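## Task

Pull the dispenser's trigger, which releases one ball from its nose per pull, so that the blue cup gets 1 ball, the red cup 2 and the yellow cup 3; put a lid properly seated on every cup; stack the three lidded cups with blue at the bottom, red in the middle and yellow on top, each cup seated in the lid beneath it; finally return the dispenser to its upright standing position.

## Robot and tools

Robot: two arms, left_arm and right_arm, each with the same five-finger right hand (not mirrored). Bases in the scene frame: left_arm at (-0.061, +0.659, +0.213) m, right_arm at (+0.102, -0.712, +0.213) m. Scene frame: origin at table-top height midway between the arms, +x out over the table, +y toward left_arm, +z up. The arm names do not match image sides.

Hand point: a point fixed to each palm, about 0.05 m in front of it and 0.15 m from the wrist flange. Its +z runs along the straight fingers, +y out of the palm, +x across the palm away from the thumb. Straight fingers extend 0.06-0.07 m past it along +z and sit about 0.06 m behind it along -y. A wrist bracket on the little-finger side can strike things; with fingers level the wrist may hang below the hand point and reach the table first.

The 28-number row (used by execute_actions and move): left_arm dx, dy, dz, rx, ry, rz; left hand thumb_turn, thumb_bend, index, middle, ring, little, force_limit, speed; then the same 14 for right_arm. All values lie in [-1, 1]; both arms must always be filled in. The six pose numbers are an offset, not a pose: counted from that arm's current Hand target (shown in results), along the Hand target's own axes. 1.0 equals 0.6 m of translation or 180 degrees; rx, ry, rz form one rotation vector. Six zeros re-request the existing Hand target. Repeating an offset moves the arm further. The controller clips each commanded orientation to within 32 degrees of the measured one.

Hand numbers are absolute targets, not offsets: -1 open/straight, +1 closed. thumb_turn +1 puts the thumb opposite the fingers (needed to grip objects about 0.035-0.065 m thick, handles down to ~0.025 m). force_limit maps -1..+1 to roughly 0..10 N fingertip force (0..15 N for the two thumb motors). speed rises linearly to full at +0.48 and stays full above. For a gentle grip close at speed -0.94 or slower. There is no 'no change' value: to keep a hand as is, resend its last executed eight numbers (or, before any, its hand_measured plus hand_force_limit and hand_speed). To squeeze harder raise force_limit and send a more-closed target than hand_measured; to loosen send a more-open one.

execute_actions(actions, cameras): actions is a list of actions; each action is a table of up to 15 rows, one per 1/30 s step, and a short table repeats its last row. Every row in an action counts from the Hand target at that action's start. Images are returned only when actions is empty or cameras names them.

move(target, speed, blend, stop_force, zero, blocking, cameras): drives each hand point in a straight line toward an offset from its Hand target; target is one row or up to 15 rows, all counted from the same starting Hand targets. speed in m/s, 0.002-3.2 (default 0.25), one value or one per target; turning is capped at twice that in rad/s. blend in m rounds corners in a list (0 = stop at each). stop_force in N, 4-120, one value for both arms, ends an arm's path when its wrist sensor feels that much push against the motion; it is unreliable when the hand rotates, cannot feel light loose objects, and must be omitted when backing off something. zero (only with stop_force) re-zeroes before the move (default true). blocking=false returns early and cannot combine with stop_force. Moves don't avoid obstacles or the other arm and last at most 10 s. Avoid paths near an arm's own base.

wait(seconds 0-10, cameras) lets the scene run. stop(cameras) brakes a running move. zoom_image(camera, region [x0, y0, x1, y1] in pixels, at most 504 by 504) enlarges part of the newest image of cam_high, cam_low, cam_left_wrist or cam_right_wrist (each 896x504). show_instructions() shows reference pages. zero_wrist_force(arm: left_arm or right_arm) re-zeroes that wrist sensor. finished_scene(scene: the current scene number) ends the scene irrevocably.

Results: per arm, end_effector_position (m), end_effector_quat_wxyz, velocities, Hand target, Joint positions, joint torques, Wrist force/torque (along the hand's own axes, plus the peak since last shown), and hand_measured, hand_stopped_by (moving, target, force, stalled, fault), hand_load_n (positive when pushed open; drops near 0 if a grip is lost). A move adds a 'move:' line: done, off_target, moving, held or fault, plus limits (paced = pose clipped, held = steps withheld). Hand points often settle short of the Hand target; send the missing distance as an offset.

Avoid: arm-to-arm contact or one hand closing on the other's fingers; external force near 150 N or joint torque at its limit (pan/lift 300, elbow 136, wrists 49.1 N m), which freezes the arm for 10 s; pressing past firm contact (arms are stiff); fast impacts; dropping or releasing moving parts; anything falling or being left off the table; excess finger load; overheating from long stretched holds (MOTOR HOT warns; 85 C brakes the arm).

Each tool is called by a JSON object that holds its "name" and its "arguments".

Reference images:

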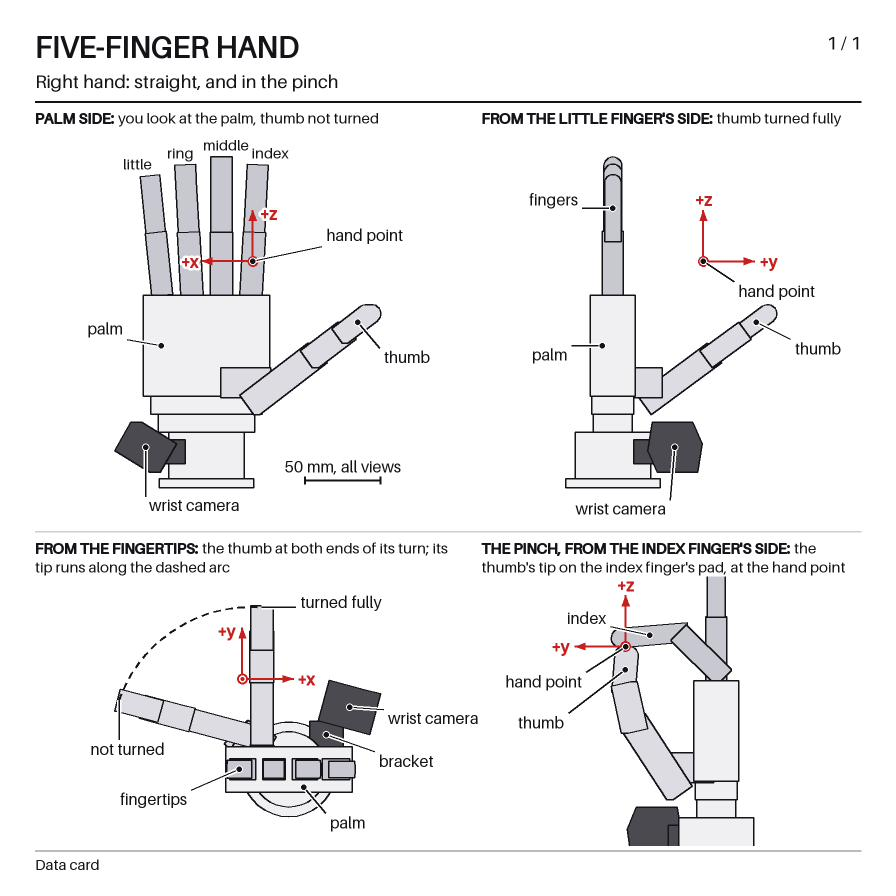

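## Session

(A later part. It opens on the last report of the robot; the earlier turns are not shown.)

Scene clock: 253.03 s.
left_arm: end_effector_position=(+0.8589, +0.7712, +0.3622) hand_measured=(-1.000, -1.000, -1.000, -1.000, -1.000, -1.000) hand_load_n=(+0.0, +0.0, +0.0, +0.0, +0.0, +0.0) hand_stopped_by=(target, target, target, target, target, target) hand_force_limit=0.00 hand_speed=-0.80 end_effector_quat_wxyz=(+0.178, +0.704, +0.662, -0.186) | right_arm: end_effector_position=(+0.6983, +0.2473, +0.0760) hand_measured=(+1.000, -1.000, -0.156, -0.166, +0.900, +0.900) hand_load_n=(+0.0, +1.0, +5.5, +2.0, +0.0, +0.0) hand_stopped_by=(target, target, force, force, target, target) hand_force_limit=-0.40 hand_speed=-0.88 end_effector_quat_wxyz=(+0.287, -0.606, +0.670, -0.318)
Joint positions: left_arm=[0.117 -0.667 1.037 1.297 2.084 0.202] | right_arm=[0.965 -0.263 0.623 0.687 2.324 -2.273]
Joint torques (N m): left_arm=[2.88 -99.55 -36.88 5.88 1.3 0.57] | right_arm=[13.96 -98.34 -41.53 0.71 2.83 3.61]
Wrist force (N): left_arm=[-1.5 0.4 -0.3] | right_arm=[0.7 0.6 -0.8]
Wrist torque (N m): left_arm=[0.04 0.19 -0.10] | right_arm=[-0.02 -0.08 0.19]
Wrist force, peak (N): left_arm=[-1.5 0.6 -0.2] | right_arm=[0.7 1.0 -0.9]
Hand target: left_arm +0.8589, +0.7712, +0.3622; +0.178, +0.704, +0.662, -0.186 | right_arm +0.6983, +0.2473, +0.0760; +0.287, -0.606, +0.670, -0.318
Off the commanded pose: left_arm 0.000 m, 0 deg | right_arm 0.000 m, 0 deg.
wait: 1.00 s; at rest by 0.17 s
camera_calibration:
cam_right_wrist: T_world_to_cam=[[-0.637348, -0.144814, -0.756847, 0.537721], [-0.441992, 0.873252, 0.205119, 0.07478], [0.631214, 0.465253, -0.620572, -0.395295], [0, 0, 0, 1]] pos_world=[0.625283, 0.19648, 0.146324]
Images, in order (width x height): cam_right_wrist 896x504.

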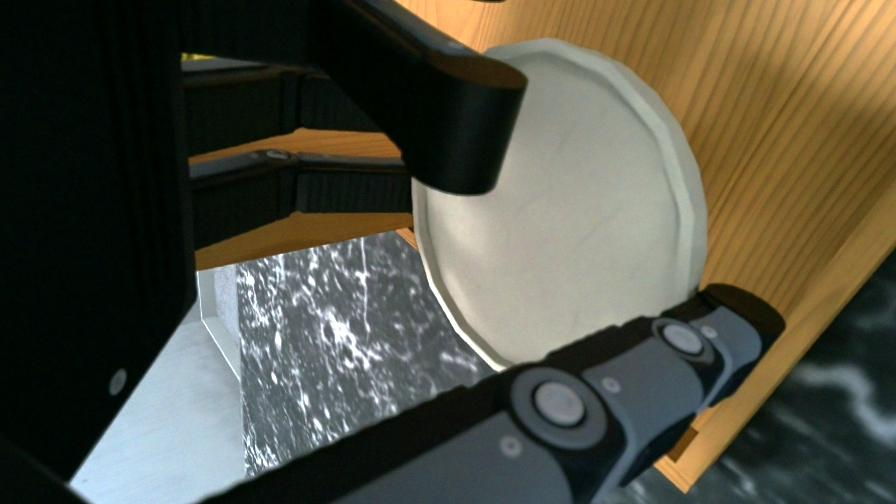

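{"name": "move", "arguments": {"target": [[0,0,0,0,0,0,-1,-1,-1,-1,-1,-1,0,-0.8,0,-0.0387,-0.03165,0,0,0,1,-1,0.2,0.2,0.9,0.9,-0.4,-0.88],[0,0,0,0,0,0,-1,-1,-1,-1,-1,-1,0,-0.8,0,0.0246,-0.10905,0,0,0,1,-1,0.2,0.2,0.9,0.9,-0.4,-0.88],[0,0,0,0,0,0,-1,-1,-1,-1,-1,-1,0,-0.8,0.355,-0.34305,-0.40973,0,0,0,1,-1,0.2,0.2,0.9,0.9,-0.4,-0.88],[0,0,0,0,0,0,-1,-1,-1,-1,-1,-1,0,-0.8,0.35492,-0.5207,-0.17935,0,0,0,1,-1,0.2,0.2,0.9,0.9,-0.4,-0.88]], "blend": [0.005,0.02,0.03,0], "speed": [0.06,0.15,0.2,0.15], "cameras": ["cam_low","cam_high","cam_left_wrist","cam_right_wrist"]}}

{"name": "zoom_image", "arguments": {"camera": "cam_low", "region": [425, 0, 490, 65]}}

{"name": "zoom_image", "arguments": {"camera": "cam_left_wrist", "region": [290, 414, 380, 504]}}

{"name": "zoom_image", "arguments": {"camera": "cam_high", "region": [420, 250, 480, 310]}}

Scene clock: 259.27 s.
left_arm: end_effector_position=(+0.8589, +0.7712, +0.3622) hand_measured=(-1.000, -1.000, -1.000, -1.000, -1.000, -1.000) hand_load_n=(+0.0, +0.0, +0.0, +0.0, +0.0, +0.0) hand_stopped_by=(target, target, target, target, target, target) hand_force_limit=0.00 hand_speed=-0.80 end_effector_quat_wxyz=(+0.178, +0.704, +0.662, -0.186) | right_arm: end_effector_position=(+0.7903, +0.0243, +0.3863) hand_measured=(+1.000, -1.000, -0.156, -0.166, +0.900, +0.900) hand_load_n=(+0.0, +1.0, +5.5, +2.0, +0.0, +0.0) hand_stopped_by=(target, target, force, force, target, target) hand_force_limit=-0.40 hand_speed=-0.88 end_effector_quat_wxyz=(+0.287, -0.606, +0.670, -0.318)
Joint positions: left_arm=[0.117 -0.667 1.037 1.297 2.084 0.202] | right_arm=[0.738 -0.82 1.113 0.6 2.195 -2.515]
Joint torques (N m): left_arm=[5.06 -100.35 -37.04 5.66 1.43 0.45] | right_arm=[-6.44 -79.67 -43.31 4.35 -1.18 -4.66]
Wrist force (N): left_arm=[-1.2 0.5 -0.5] | right_arm=[-0.1 0.2 -1.0]
Wrist torque (N m): left_arm=[0.07 0.16 -0.09] | right_arm=[-0.11 0.09 0.09]
Wrist force, peak (N): left_arm=[-1.9 0.6 -0.7] | right_arm=[0.7 1.2 -1.7]
Hand target: left_arm +0.8589, +0.7712, +0.3622; +0.178, +0.704, +0.662, -0.186 | right_arm +0.7905, +0.0243, +0.3863; +0.287, -0.606, +0.670, -0.318
Off the commanded pose: left_arm 0.000 m, 0 deg | right_arm 0.000 m, 0 deg.
move: done
camera_calibration:
cam_left_wrist: T_world_to_cam=[[0.985843, 0.116402, -0.120678, -0.886611], [0.163838, -0.515822, 0.840883, -0.0439945], [0.0356322, -0.848751, -0.527591, 0.929671], [0, 0, 0, 1]] pos_world=[0.848141, 0.869569, 0.420486]
cam_right_wrist: T_world_to_cam=[[-0.637348, -0.144814, -0.756847, 0.798898], [-0.441992, 0.873252, 0.205119, 0.246617], [0.631214, 0.465253, -0.620572, -0.157005], [0, 0, 0, 1]] pos_world=[0.717283, -0.0266204, 0.456624]

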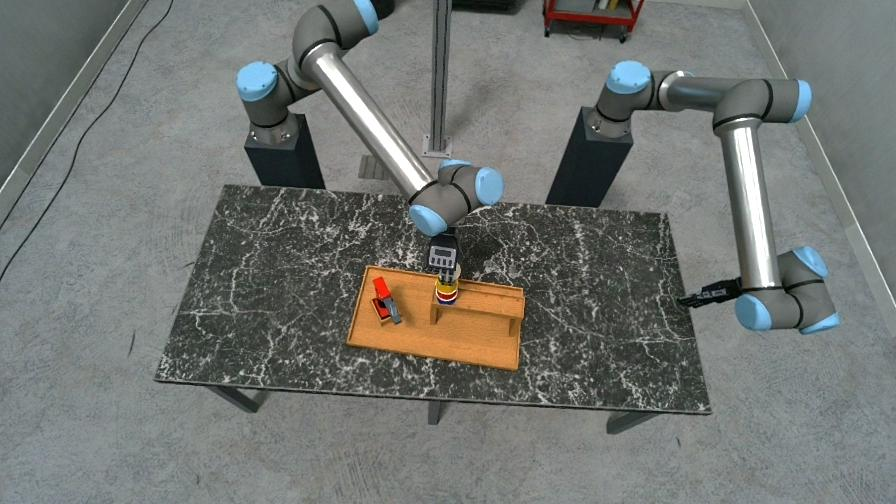

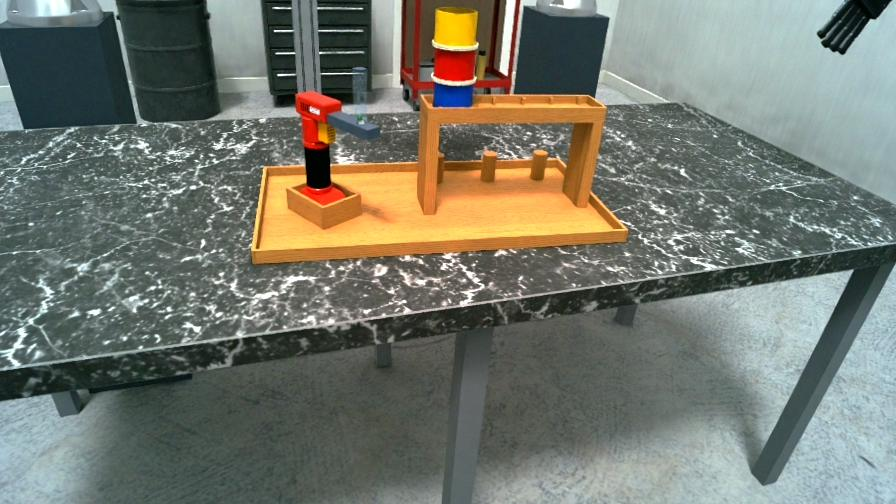

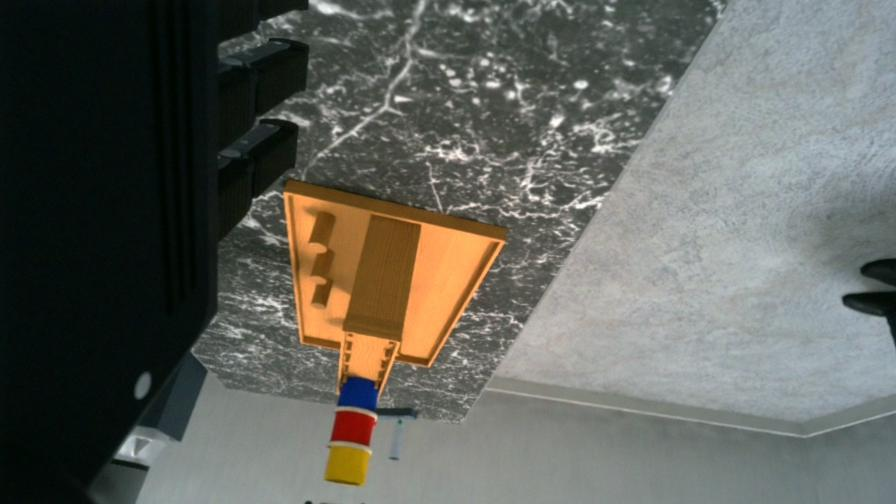

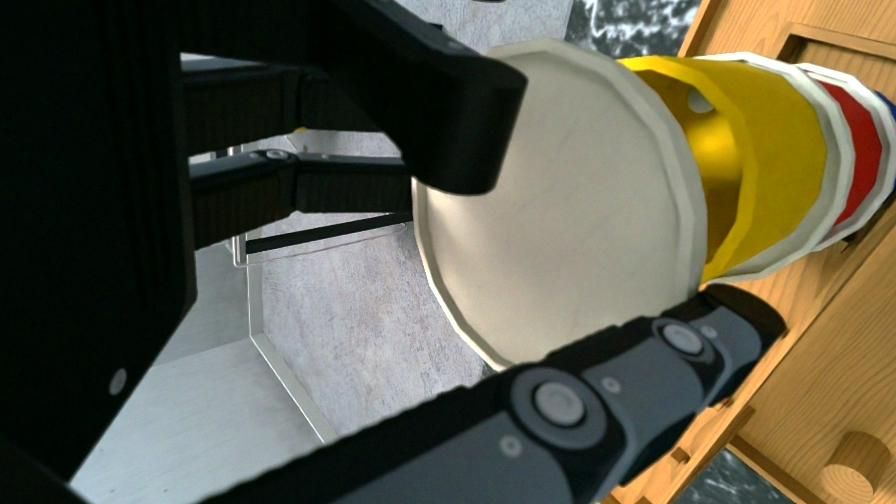

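Scaled by 7.754 from the camera's 896x504 image, which has a finer 1280x720 frame.

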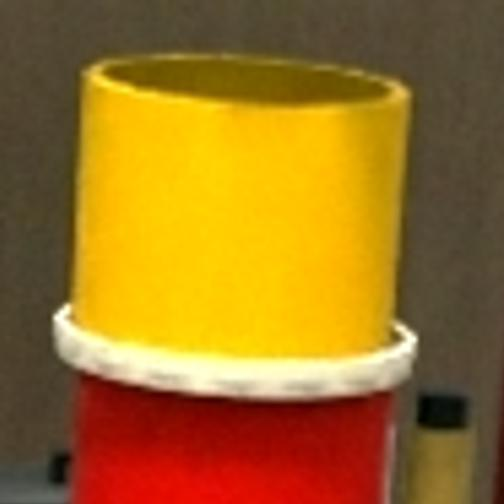

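Scaled by 5.600 from the camera's 896x504 image, which has a finer 1280x720 frame.

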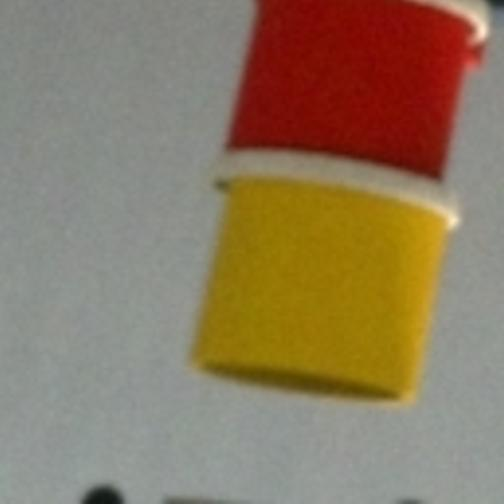

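Scaled by 8.400 from the camera's 896x504 image, which has a finer 1280x720 frame.

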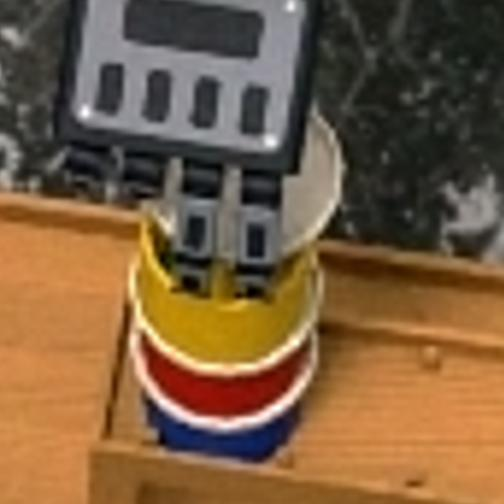

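{"name": "move", "arguments": {"target": [0,0,0,0,0,0,-1,-1,-1,-1,-1,-1,0,-0.8,0,0.02812,0.023,0,0,0,1,-1,0.2,0.2,0.9,0.9,-0.4,-0.88], "speed": 0.06, "cameras": ["cam_low","cam_left_wrist"]}}

{"name": "zoom_image", "arguments": {"camera": "cam_low", "region": [425, 0, 490, 65]}}

{"name": "zoom_image", "arguments": {"camera": "cam_left_wrist", "region": [290, 414, 380, 504]}}

Scene clock: 261.33 s.
left_arm: end_effector_position=(+0.8589, +0.7712, +0.3622) hand_measured=(-1.000, -1.000, -1.000, -1.000, -1.000, -1.000) hand_load_n=(+0.0, +0.0, +0.0, +0.0, +0.0, +0.0) hand_stopped_by=(target, target, target, target, target, target) hand_force_limit=0.00 hand_speed=-0.80 end_effector_quat_wxyz=(+0.178, +0.704, +0.662, -0.186) | right_arm: end_effector_position=(+0.7905, +0.0243, +0.3648) hand_measured=(+1.000, -1.000, -0.156, -0.166, +0.900, +0.900) hand_load_n=(+0.0, +1.0, +5.0, +2.0, +0.0, +0.0) hand_stopped_by=(target, target, force, force, target, target) hand_force_limit=-0.40 hand_speed=-0.88 end_effector_quat_wxyz=(+0.287, -0.606, +0.670, -0.318)
Joint positions: left_arm=[0.117 -0.667 1.037 1.297 2.084 0.202] | right_arm=[0.738 -0.808 1.131 0.569 2.194 -2.516]
Joint torques (N m): left_arm=[-0.18 -100.1 -37.27 5.79 1.49 0.51] | right_arm=[-5.83 -78.34 -28.18 -0.54 -1.52 -2.9]
Wrist force (N): left_arm=[-1.1 0.4 -0.4] | right_arm=[-0.5 0.0 -0.7]
Wrist torque (N m): left_arm=[0.05 0.13 -0.08] | right_arm=[-0.16 0.15 0.08]
Wrist force, peak (N): left_arm=[-1.8 0.5 -0.2] | right_arm=[-0.4 0.5 -1.7]
Hand target: left_arm +0.8589, +0.7712, +0.3622; +0.178, +0.704, +0.662, -0.186 | right_arm +0.7905, +0.0243, +0.3645; +0.287, -0.606, +0.670, -0.318
Off the commanded pose: left_arm 0.000 m, 0 deg | right_arm 0.000 m, 0 deg.
move: done
camera_calibration:
cam_left_wrist: T_world_to_cam=[[0.985843, 0.116402, -0.120678, -0.886611], [0.163838, -0.515822, 0.840883, -0.0439945], [0.0356322, -0.848751, -0.527591, 0.929671], [0, 0, 0, 1]] pos_world=[0.848141, 0.869569, 0.420486]
Images, in order (width x height): cam_low 896x504, cam_left_wrist 896x504.

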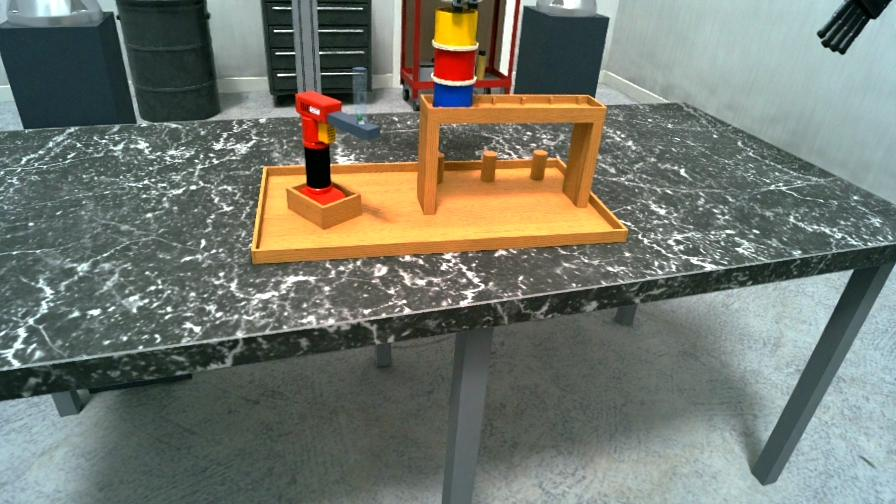

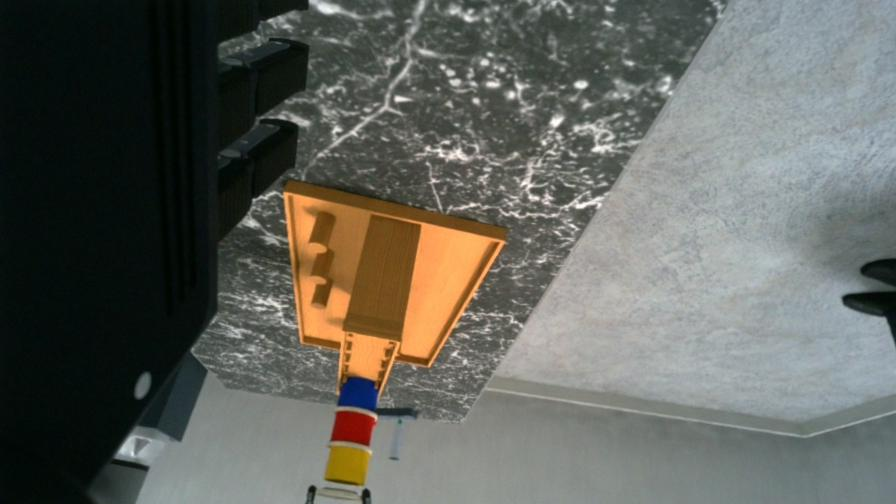

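Scaled by 7.754 from the camera's 896x504 image, which has a finer 1280x720 frame.

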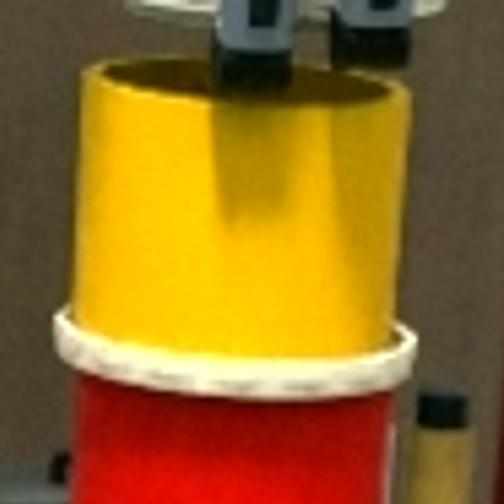

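Scaled by 5.600 from the camera's 896x504 image, which has a finer 1280x720 frame.

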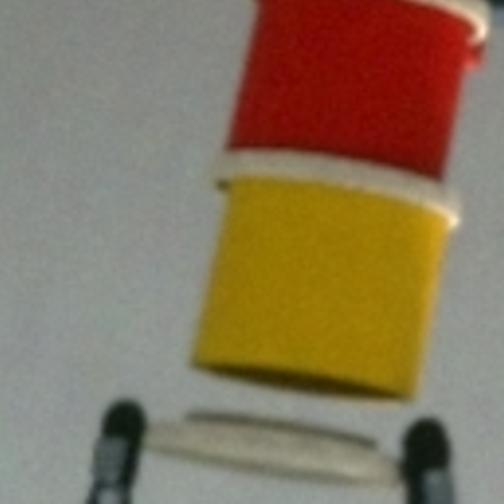

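{"name": "move", "arguments": {"target": [[0,0,0,0,0,0,-1,-1,-1,-1,-1,-1,0,-0.8,0,-0.00317,0.00387,0,0,0,1,-1,0.2,0.2,0.9,0.9,-0.4,-0.88],[0,0,0,0,0,0,-1,-1,-1,-1,-1,-1,0,-0.8,0,0.00818,0.01315,0,0,0,1,-1,0.2,0.2,0.9,0.9,-0.4,-0.88]], "speed": 0.03, "stop_force": 4, "cameras": ["cam_low","cam_left_wrist"]}}

{"name": "zoom_image", "arguments": {"camera": "cam_low", "region": [425, 0, 490, 65]}}

{"name": "zoom_image", "arguments": {"camera": "cam_left_wrist", "region": [300, 424, 380, 504]}}

Scene clock: 266.80 s.
left_arm: end_effector_position=(+0.8589, +0.7712, +0.3622) hand_measured=(-1.000, -1.000, -1.000, -1.000, -1.000, -1.000) hand_load_n=(+0.0, +0.0, +0.0, +0.0, +0.0, +0.0) hand_stopped_by=(target, target, target, target, target, target) hand_force_limit=0.00 hand_speed=-0.80 end_effector_quat_wxyz=(+0.178, +0.704, +0.662, -0.186) | right_arm: end_effector_position=(+0.7935, +0.0240, +0.3557) hand_measured=(+1.000, -1.000, -0.156, -0.166, +0.900, +0.900) hand_load_n=(+0.0, +1.0, +5.5, +2.0, +0.0, +0.0) hand_stopped_by=(target, target, force, force, target, target) hand_force_limit=-0.40 hand_speed=-0.88 end_effector_quat_wxyz=(+0.287, -0.606, +0.670, -0.318)
Joint positions: left_arm=[0.117 -0.667 1.037 1.297 2.084 0.202] | right_arm=[0.735 -0.8 1.134 0.557 2.193 -2.518]
Joint torques (N m): left_arm=[3.27 -99.34 -36.72 5.66 1.41 0.64] | right_arm=[-5.67 -77.73 -28.34 -0.72 -1.52 -4.24]
Wrist force (N): left_arm=[-1.8 0.6 -0.3] | right_arm=[-0.6 0.1 -0.8]
Wrist torque (N m): left_arm=[0.07 0.23 -0.11] | right_arm=[-0.13 0.16 0.09]
Wrist force, peak (N): left_arm=[-1.5 0.9 -0.7] | right_arm=[-0.7 0.6 -1.6]
Hand target: left_arm +0.8589, +0.7712, +0.3622; +0.178, +0.704, +0.662, -0.186 | right_arm +0.7935, +0.0240, +0.3557; +0.287, -0.606, +0.670, -0.318
Off the commanded pose: left_arm 0.000 m, 0 deg | right_arm 0.000 m, 0 deg.
move: done
camera_calibration:
cam_left_wrist: T_world_to_cam=[[0.985843, 0.116402, -0.120678, -0.886611], [0.163838, -0.515822, 0.840883, -0.0439945], [0.0356322, -0.848751, -0.527591, 0.929671], [0, 0, 0, 1]] pos_world=[0.848141, 0.869569, 0.420486]
Images, in order (width x height): cam_low 896x504, cam_left_wrist 896x504.

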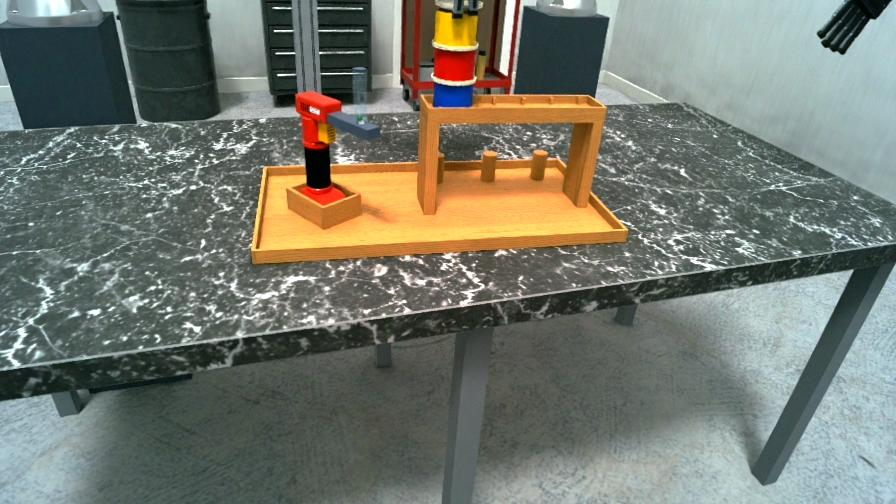

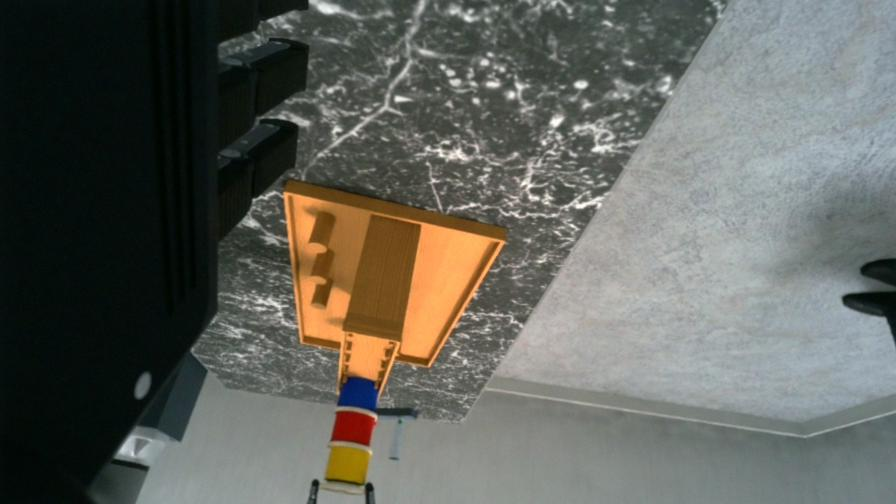

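Scaled by 7.754 from the camera's 896x504 image, which has a finer 1280x720 frame.

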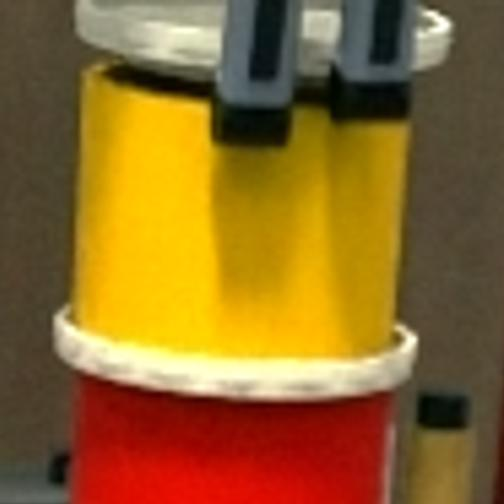

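Scaled by 6.300 from the camera's 896x504 image, which has a finer 1280x720 frame.

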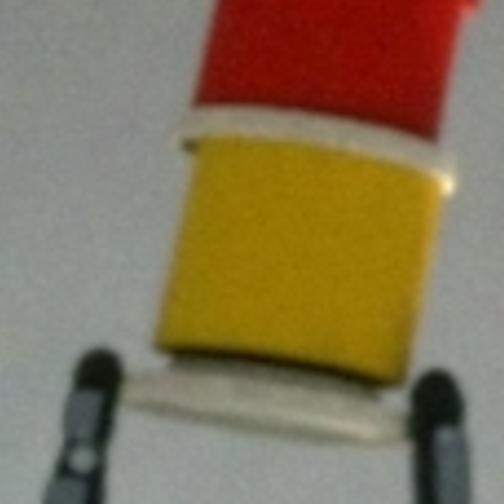

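{"name": "move", "arguments": {"target": [0,0,0,0,0,0,-1,-1,-1,-1,-1,-1,0,-0.8,0.006,-0.00137,0.00168,0,0,0,1,-1,0.2,0.2,0.9,0.9,-0.4,-0.88], "speed": 0.03, "cameras": ["cam_low","cam_left_wrist"]}}

{"name": "zoom_image", "arguments": {"camera": "cam_low", "region": [425, 0, 490, 65]}}

{"name": "zoom_image", "arguments": {"camera": "cam_left_wrist", "region": [300, 424, 380, 504]}}

Scene clock: 268.47 s.
left_arm: end_effector_position=(+0.8589, +0.7712, +0.3622) hand_measured=(-1.000, -1.000, -1.000, -1.000, -1.000, -1.000) hand_load_n=(+0.0, +0.0, +0.0, +0.0, +0.0, +0.0) hand_stopped_by=(target, target, target, target, target, target) hand_force_limit=0.00 hand_speed=-0.80 end_effector_quat_wxyz=(+0.178, +0.704, +0.662, -0.186) | right_arm: end_effector_position=(+0.7944, +0.0204, +0.3557) hand_measured=(+1.000, -1.000, -0.156, -0.166, +0.900, +0.900) hand_load_n=(+0.0, +1.0, +5.5, +2.0, +0.0, +0.0) hand_stopped_by=(target, target, force, force, target, target) hand_force_limit=-0.40 hand_speed=-0.88 end_effector_quat_wxyz=(+0.287, -0.606, +0.670, -0.318)
Joint positions: left_arm=[0.117 -0.667 1.037 1.297 2.084 0.202] | right_arm=[0.731 -0.805 1.142 0.552 2.191 -2.522]
Joint torques (N m): left_arm=[3.62 -102.72 -37.51 5.53 1.29 0.64] | right_arm=[-3.58 -103.06 -29.29 -0.61 -1.86 -4.11]
Wrist force (N): left_arm=[-1.5 0.4 -0.2] | right_arm=[-0.3 0.7 -0.8]
Wrist torque (N m): left_arm=[0.05 0.19 -0.10] | right_arm=[-0.06 0.13 0.12]
Wrist force, peak (N): left_arm=[-1.7 0.3 -0.4] | right_arm=[-1.1 0.7 -1.7]
Hand target: left_arm +0.8589, +0.7712, +0.3622; +0.178, +0.704, +0.662, -0.186 | right_arm +0.7945, +0.0202, +0.3557; +0.287, -0.606, +0.670, -0.318
Off the commanded pose: left_arm 0.000 m, 0 deg | right_arm 0.000 m, 0 deg.
move: done
camera_calibration:
cam_left_wrist: T_world_to_cam=[[0.985843, 0.116402, -0.120678, -0.886611], [0.163838, -0.515822, 0.840883, -0.0439945], [0.0356322, -0.848751, -0.527591, 0.929671], [0, 0, 0, 1]] pos_world=[0.848141, 0.869569, 0.420486]
Images, in order (width x height): cam_low 896x504, cam_left_wrist 896x504.

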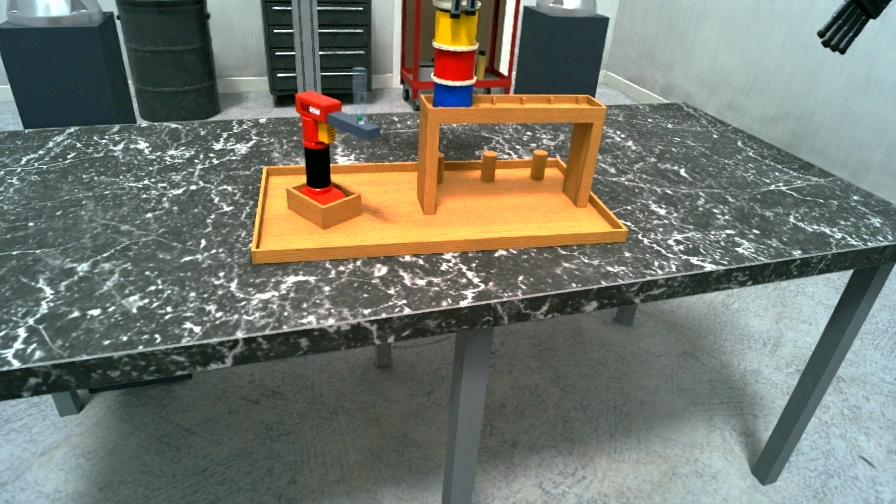

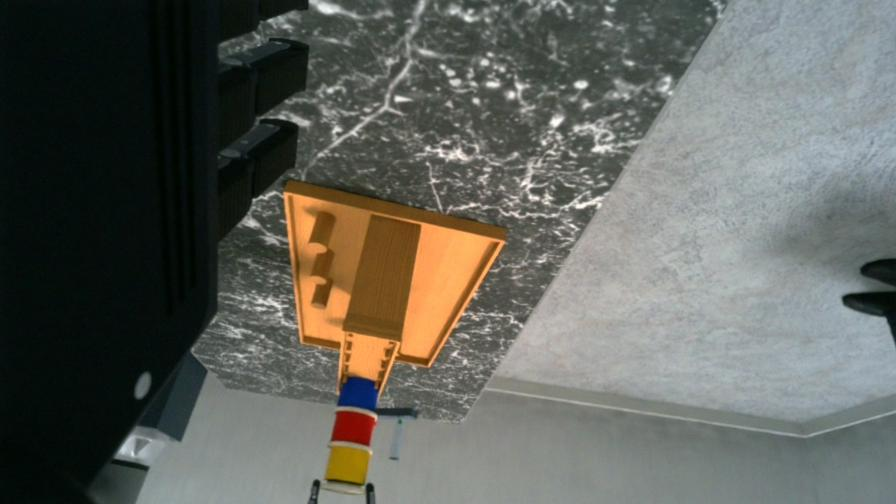

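Scaled by 7.754 from the camera's 896x504 image, which has a finer 1280x720 frame.

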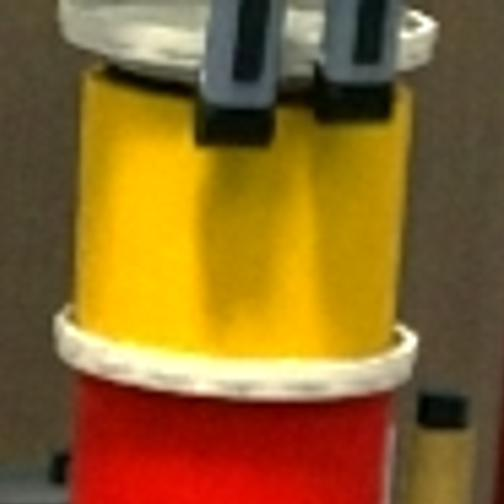

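Scaled by 6.300 from the camera's 896x504 image, which has a finer 1280x720 frame.

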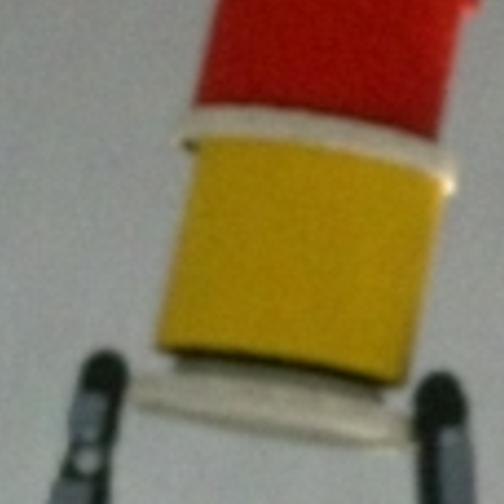

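{"name": "move", "arguments": {"target": [0,0,0,0,0,0,-1,-1,-1,-1,-1,-1,0,-0.8,0,0.02025,0.01656,0,0,0,1,-1,0.2,0.2,0.9,0.9,-0.4,-0.88], "speed": 0.015, "stop_force": 4, "cameras": ["cam_low","cam_left_wrist"]}}

{"name": "zoom_image", "arguments": {"camera": "cam_low", "region": [425, 0, 490, 65]}}

{"name": "zoom_image", "arguments": {"camera": "cam_left_wrist", "region": [300, 424, 380, 504]}}

Scene clock: 270.90 s.
left_arm: end_effector_position=(+0.8589, +0.7712, +0.3622) hand_measured=(-1.000, -1.000, -1.000, -1.000, -1.000, -1.000) hand_load_n=(-0.5, +0.0, +0.0, +0.0, +0.0, +0.5) hand_stopped_by=(target, target, target, target, target, target) hand_force_limit=0.00 hand_speed=-0.80 end_effector_quat_wxyz=(+0.178, +0.704, +0.662, -0.186) | right_arm: end_effector_position=(+0.7945, +0.0202, +0.3487) hand_measured=(+1.000, -1.000, -0.156, -0.166, +0.900, +0.900) hand_load_n=(+0.0, +1.0, +5.0, +2.0, +0.0, +0.0) hand_stopped_by=(target, target, force, force, target, target) hand_force_limit=-0.40 hand_speed=-0.88 end_effector_quat_wxyz=(+0.287, -0.606, +0.670, -0.318)
Joint positions: left_arm=[0.117 -0.667 1.037 1.297 2.084 0.202] | right_arm=[0.731 -0.801 1.147 0.542 2.19 -2.522]
Joint torques (N m): left_arm=[3.69 -102.65 -36.32 5.6 1.11 0.66] | right_arm=[-2.7 -102.33 -43.32 4.04 -1.51 -3.98]
Wrist force (N): left_arm=[-1.1 0.1 -0.5] | right_arm=[-1.0 0.6 -1.0]
Wrist torque (N m): left_arm=[0.01 0.14 -0.09] | right_arm=[-0.06 0.23 0.08]
Wrist force, peak (N): left_arm=[-1.7 0.6 -0.4] | right_arm=[-0.7 -3.3 -4.0]
Hand target: left_arm +0.8589, +0.7712, +0.3622; +0.178, +0.704, +0.662, -0.186 | right_arm +0.7945, +0.0202, +0.3487; +0.287, -0.606, +0.670, -0.318 (not the last commanded pose)
Off the commanded pose: left_arm 0.000 m, 0 deg | right_arm 0.009 m, 0 deg.
move: contact (right_arm)
camera_calibration:
cam_left_wrist: T_world_to_cam=[[0.985843, 0.116402, -0.120678, -0.886611], [0.163838, -0.515822, 0.840883, -0.0439945], [0.0356322, -0.848751, -0.527591, 0.929671], [0, 0, 0, 1]] pos_world=[0.848141, 0.869569, 0.420486]
Images, in order (width x height): cam_low 896x504, cam_left_wrist 896x504.

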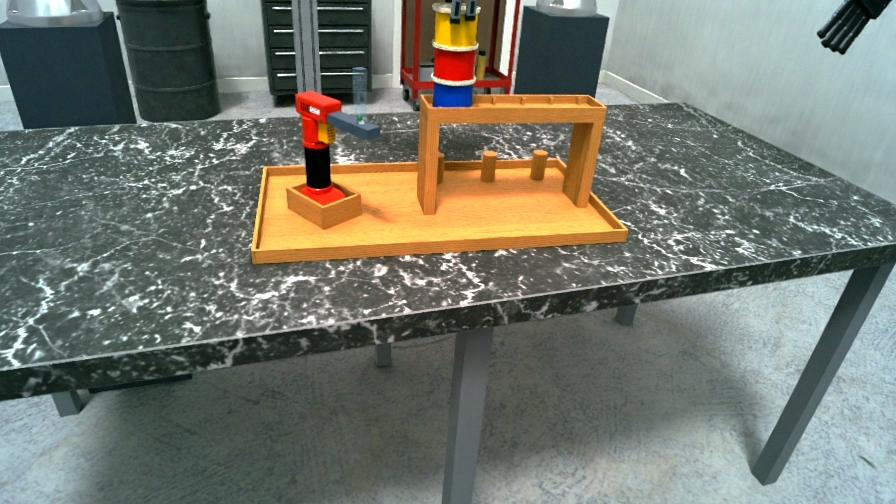

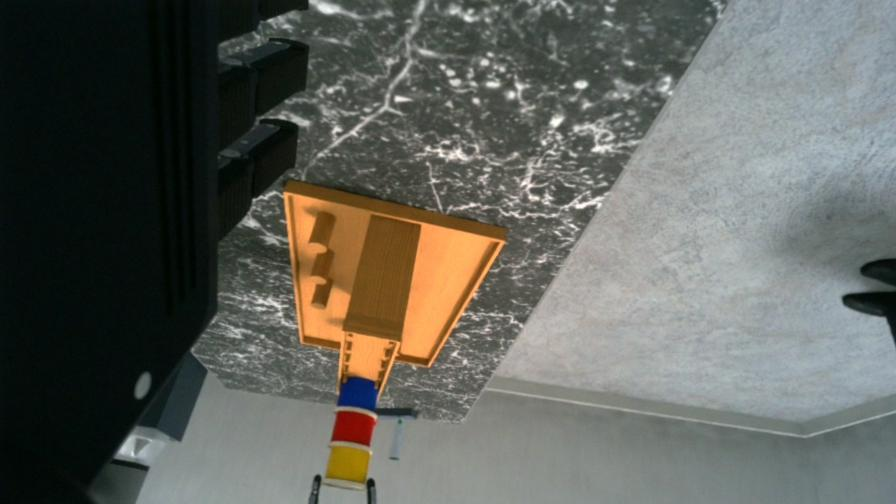

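Scaled by 7.754 from the camera's 896x504 image, which has a finer 1280x720 frame.

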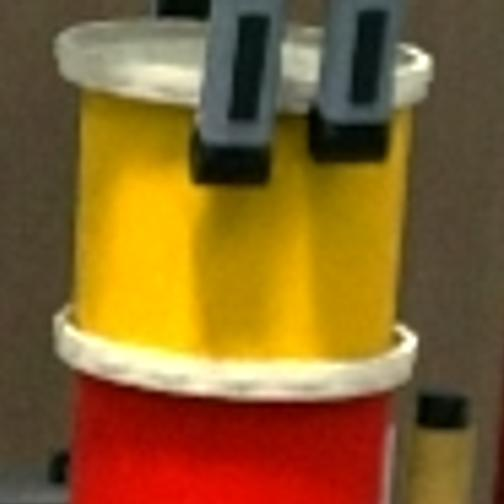

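Scaled by 6.300 from the camera's 896x504 image, which has a finer 1280x720 frame.

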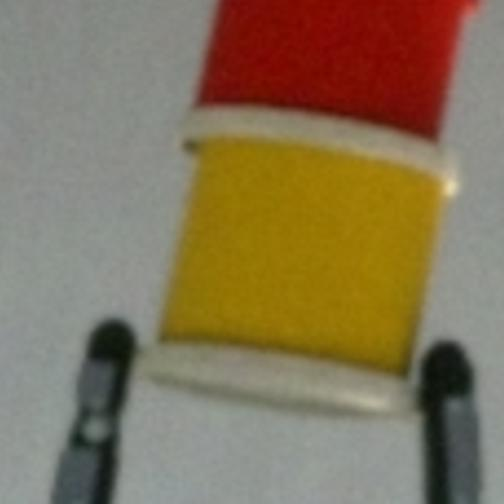

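{"name": "move", "arguments": {"target": [0,0,0,0,0,0,-1,-1,-1,-1,-1,-1,0,-0.8,0,0.01032,0.00844,0,0,0,1,-1,0.2,0.2,0.9,0.9,-0.4,-0.88], "speed": 0.01, "stop_force": 9, "zero": false, "cameras": ["cam_low","cam_left_wrist"]}}

{"name": "zoom_image", "arguments": {"camera": "cam_low", "region": [425, 0, 490, 65]}}

{"name": "zoom_image", "arguments": {"camera": "cam_left_wrist", "region": [300, 424, 380, 504]}}

Scene clock: 273.13 s.
left_arm: end_effector_position=(+0.8589, +0.7712, +0.3622) hand_measured=(-1.000, -1.000, -1.000, -1.000, -1.000, -1.000) hand_load_n=(+0.0, +0.0, +0.0, +0.5, +0.0, +0.0) hand_stopped_by=(target, target, target, target, target, target) hand_force_limit=0.00 hand_speed=-0.80 end_effector_quat_wxyz=(+0.178, +0.704, +0.662, -0.186) | right_arm: end_effector_position=(+0.7945, +0.0202, +0.3407) hand_measured=(+1.000, -1.000, -0.156, -0.166, +0.900, +0.900) hand_load_n=(+0.0, +0.0, +0.0, +0.0, +0.0, +0.0) hand_stopped_by=(target, target, force, force, target, target) hand_force_limit=-0.40 hand_speed=-0.88 end_effector_quat_wxyz=(+0.287, -0.606, +0.670, -0.318)
Joint positions: left_arm=[0.117 -0.667 1.037 1.297 2.084 0.202] | right_arm=[0.731 -0.796 1.154 0.531 2.19 -2.522]
Joint torques (N m): left_arm=[1.21 -98.77 -37.47 5.46 1.27 0.84] | right_arm=[-3.15 -77.71 -28.14 -0.64 -1.25 -4.14]
Wrist force (N): left_arm=[-1.4 0.6 -0.5] | right_arm=[-0.8 0.4 -1.3]
Wrist torque (N m): left_arm=[0.09 0.18 -0.09] | right_arm=[-0.07 0.22 0.10]
Wrist force, peak (N): left_arm=[-1.7 0.3 -0.5] | right_arm=[-0.5 -3.8 -3.9]
Hand target: left_arm +0.8589, +0.7712, +0.3622; +0.178, +0.704, +0.662, -0.186 | right_arm +0.7945, +0.0202, +0.3407; +0.287, -0.606, +0.670, -0.318
Off the commanded pose: left_arm 0.000 m, 0 deg | right_arm 0.000 m, 0 deg.
move: done
camera_calibration:
cam_left_wrist: T_world_to_cam=[[0.985843, 0.116402, -0.120678, -0.886611], [0.163838, -0.515822, 0.840883, -0.0439945], [0.0356322, -0.848751, -0.527591, 0.929671], [0, 0, 0, 1]] pos_world=[0.848141, 0.869569, 0.420486]
Images, in order (width x height): cam_low 896x504, cam_left_wrist 896x504.

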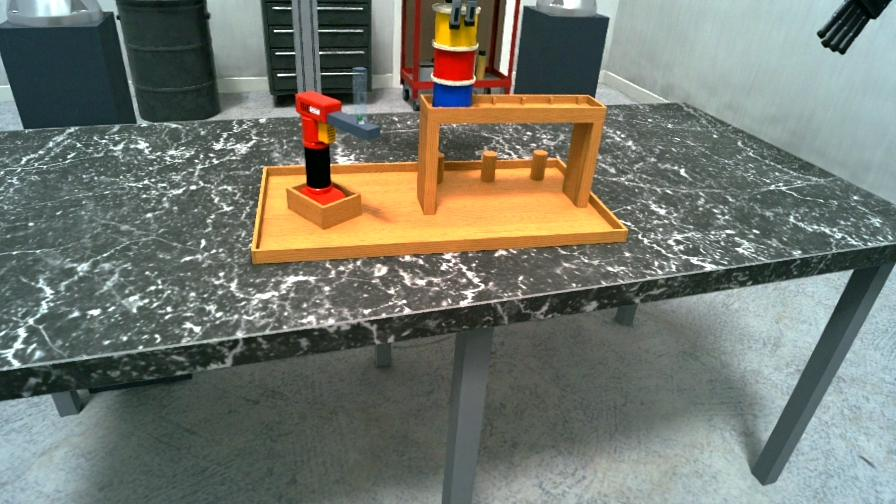

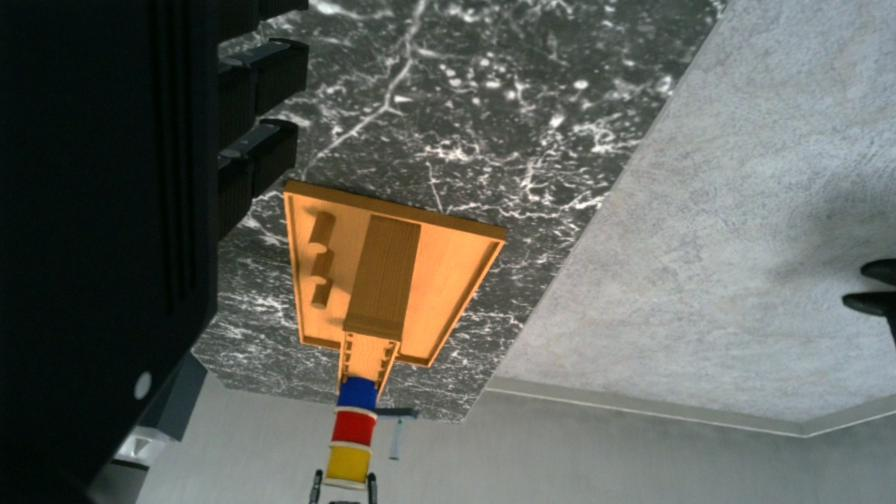

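Scaled by 7.754 from the camera's 896x504 image, which has a finer 1280x720 frame.

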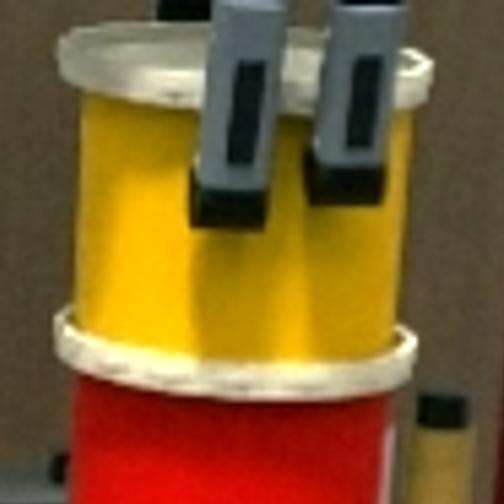

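Scaled by 6.300 from the camera's 896x504 image, which has a finer 1280x720 frame.

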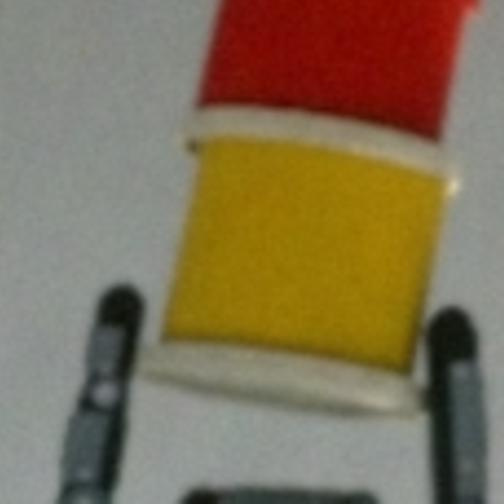

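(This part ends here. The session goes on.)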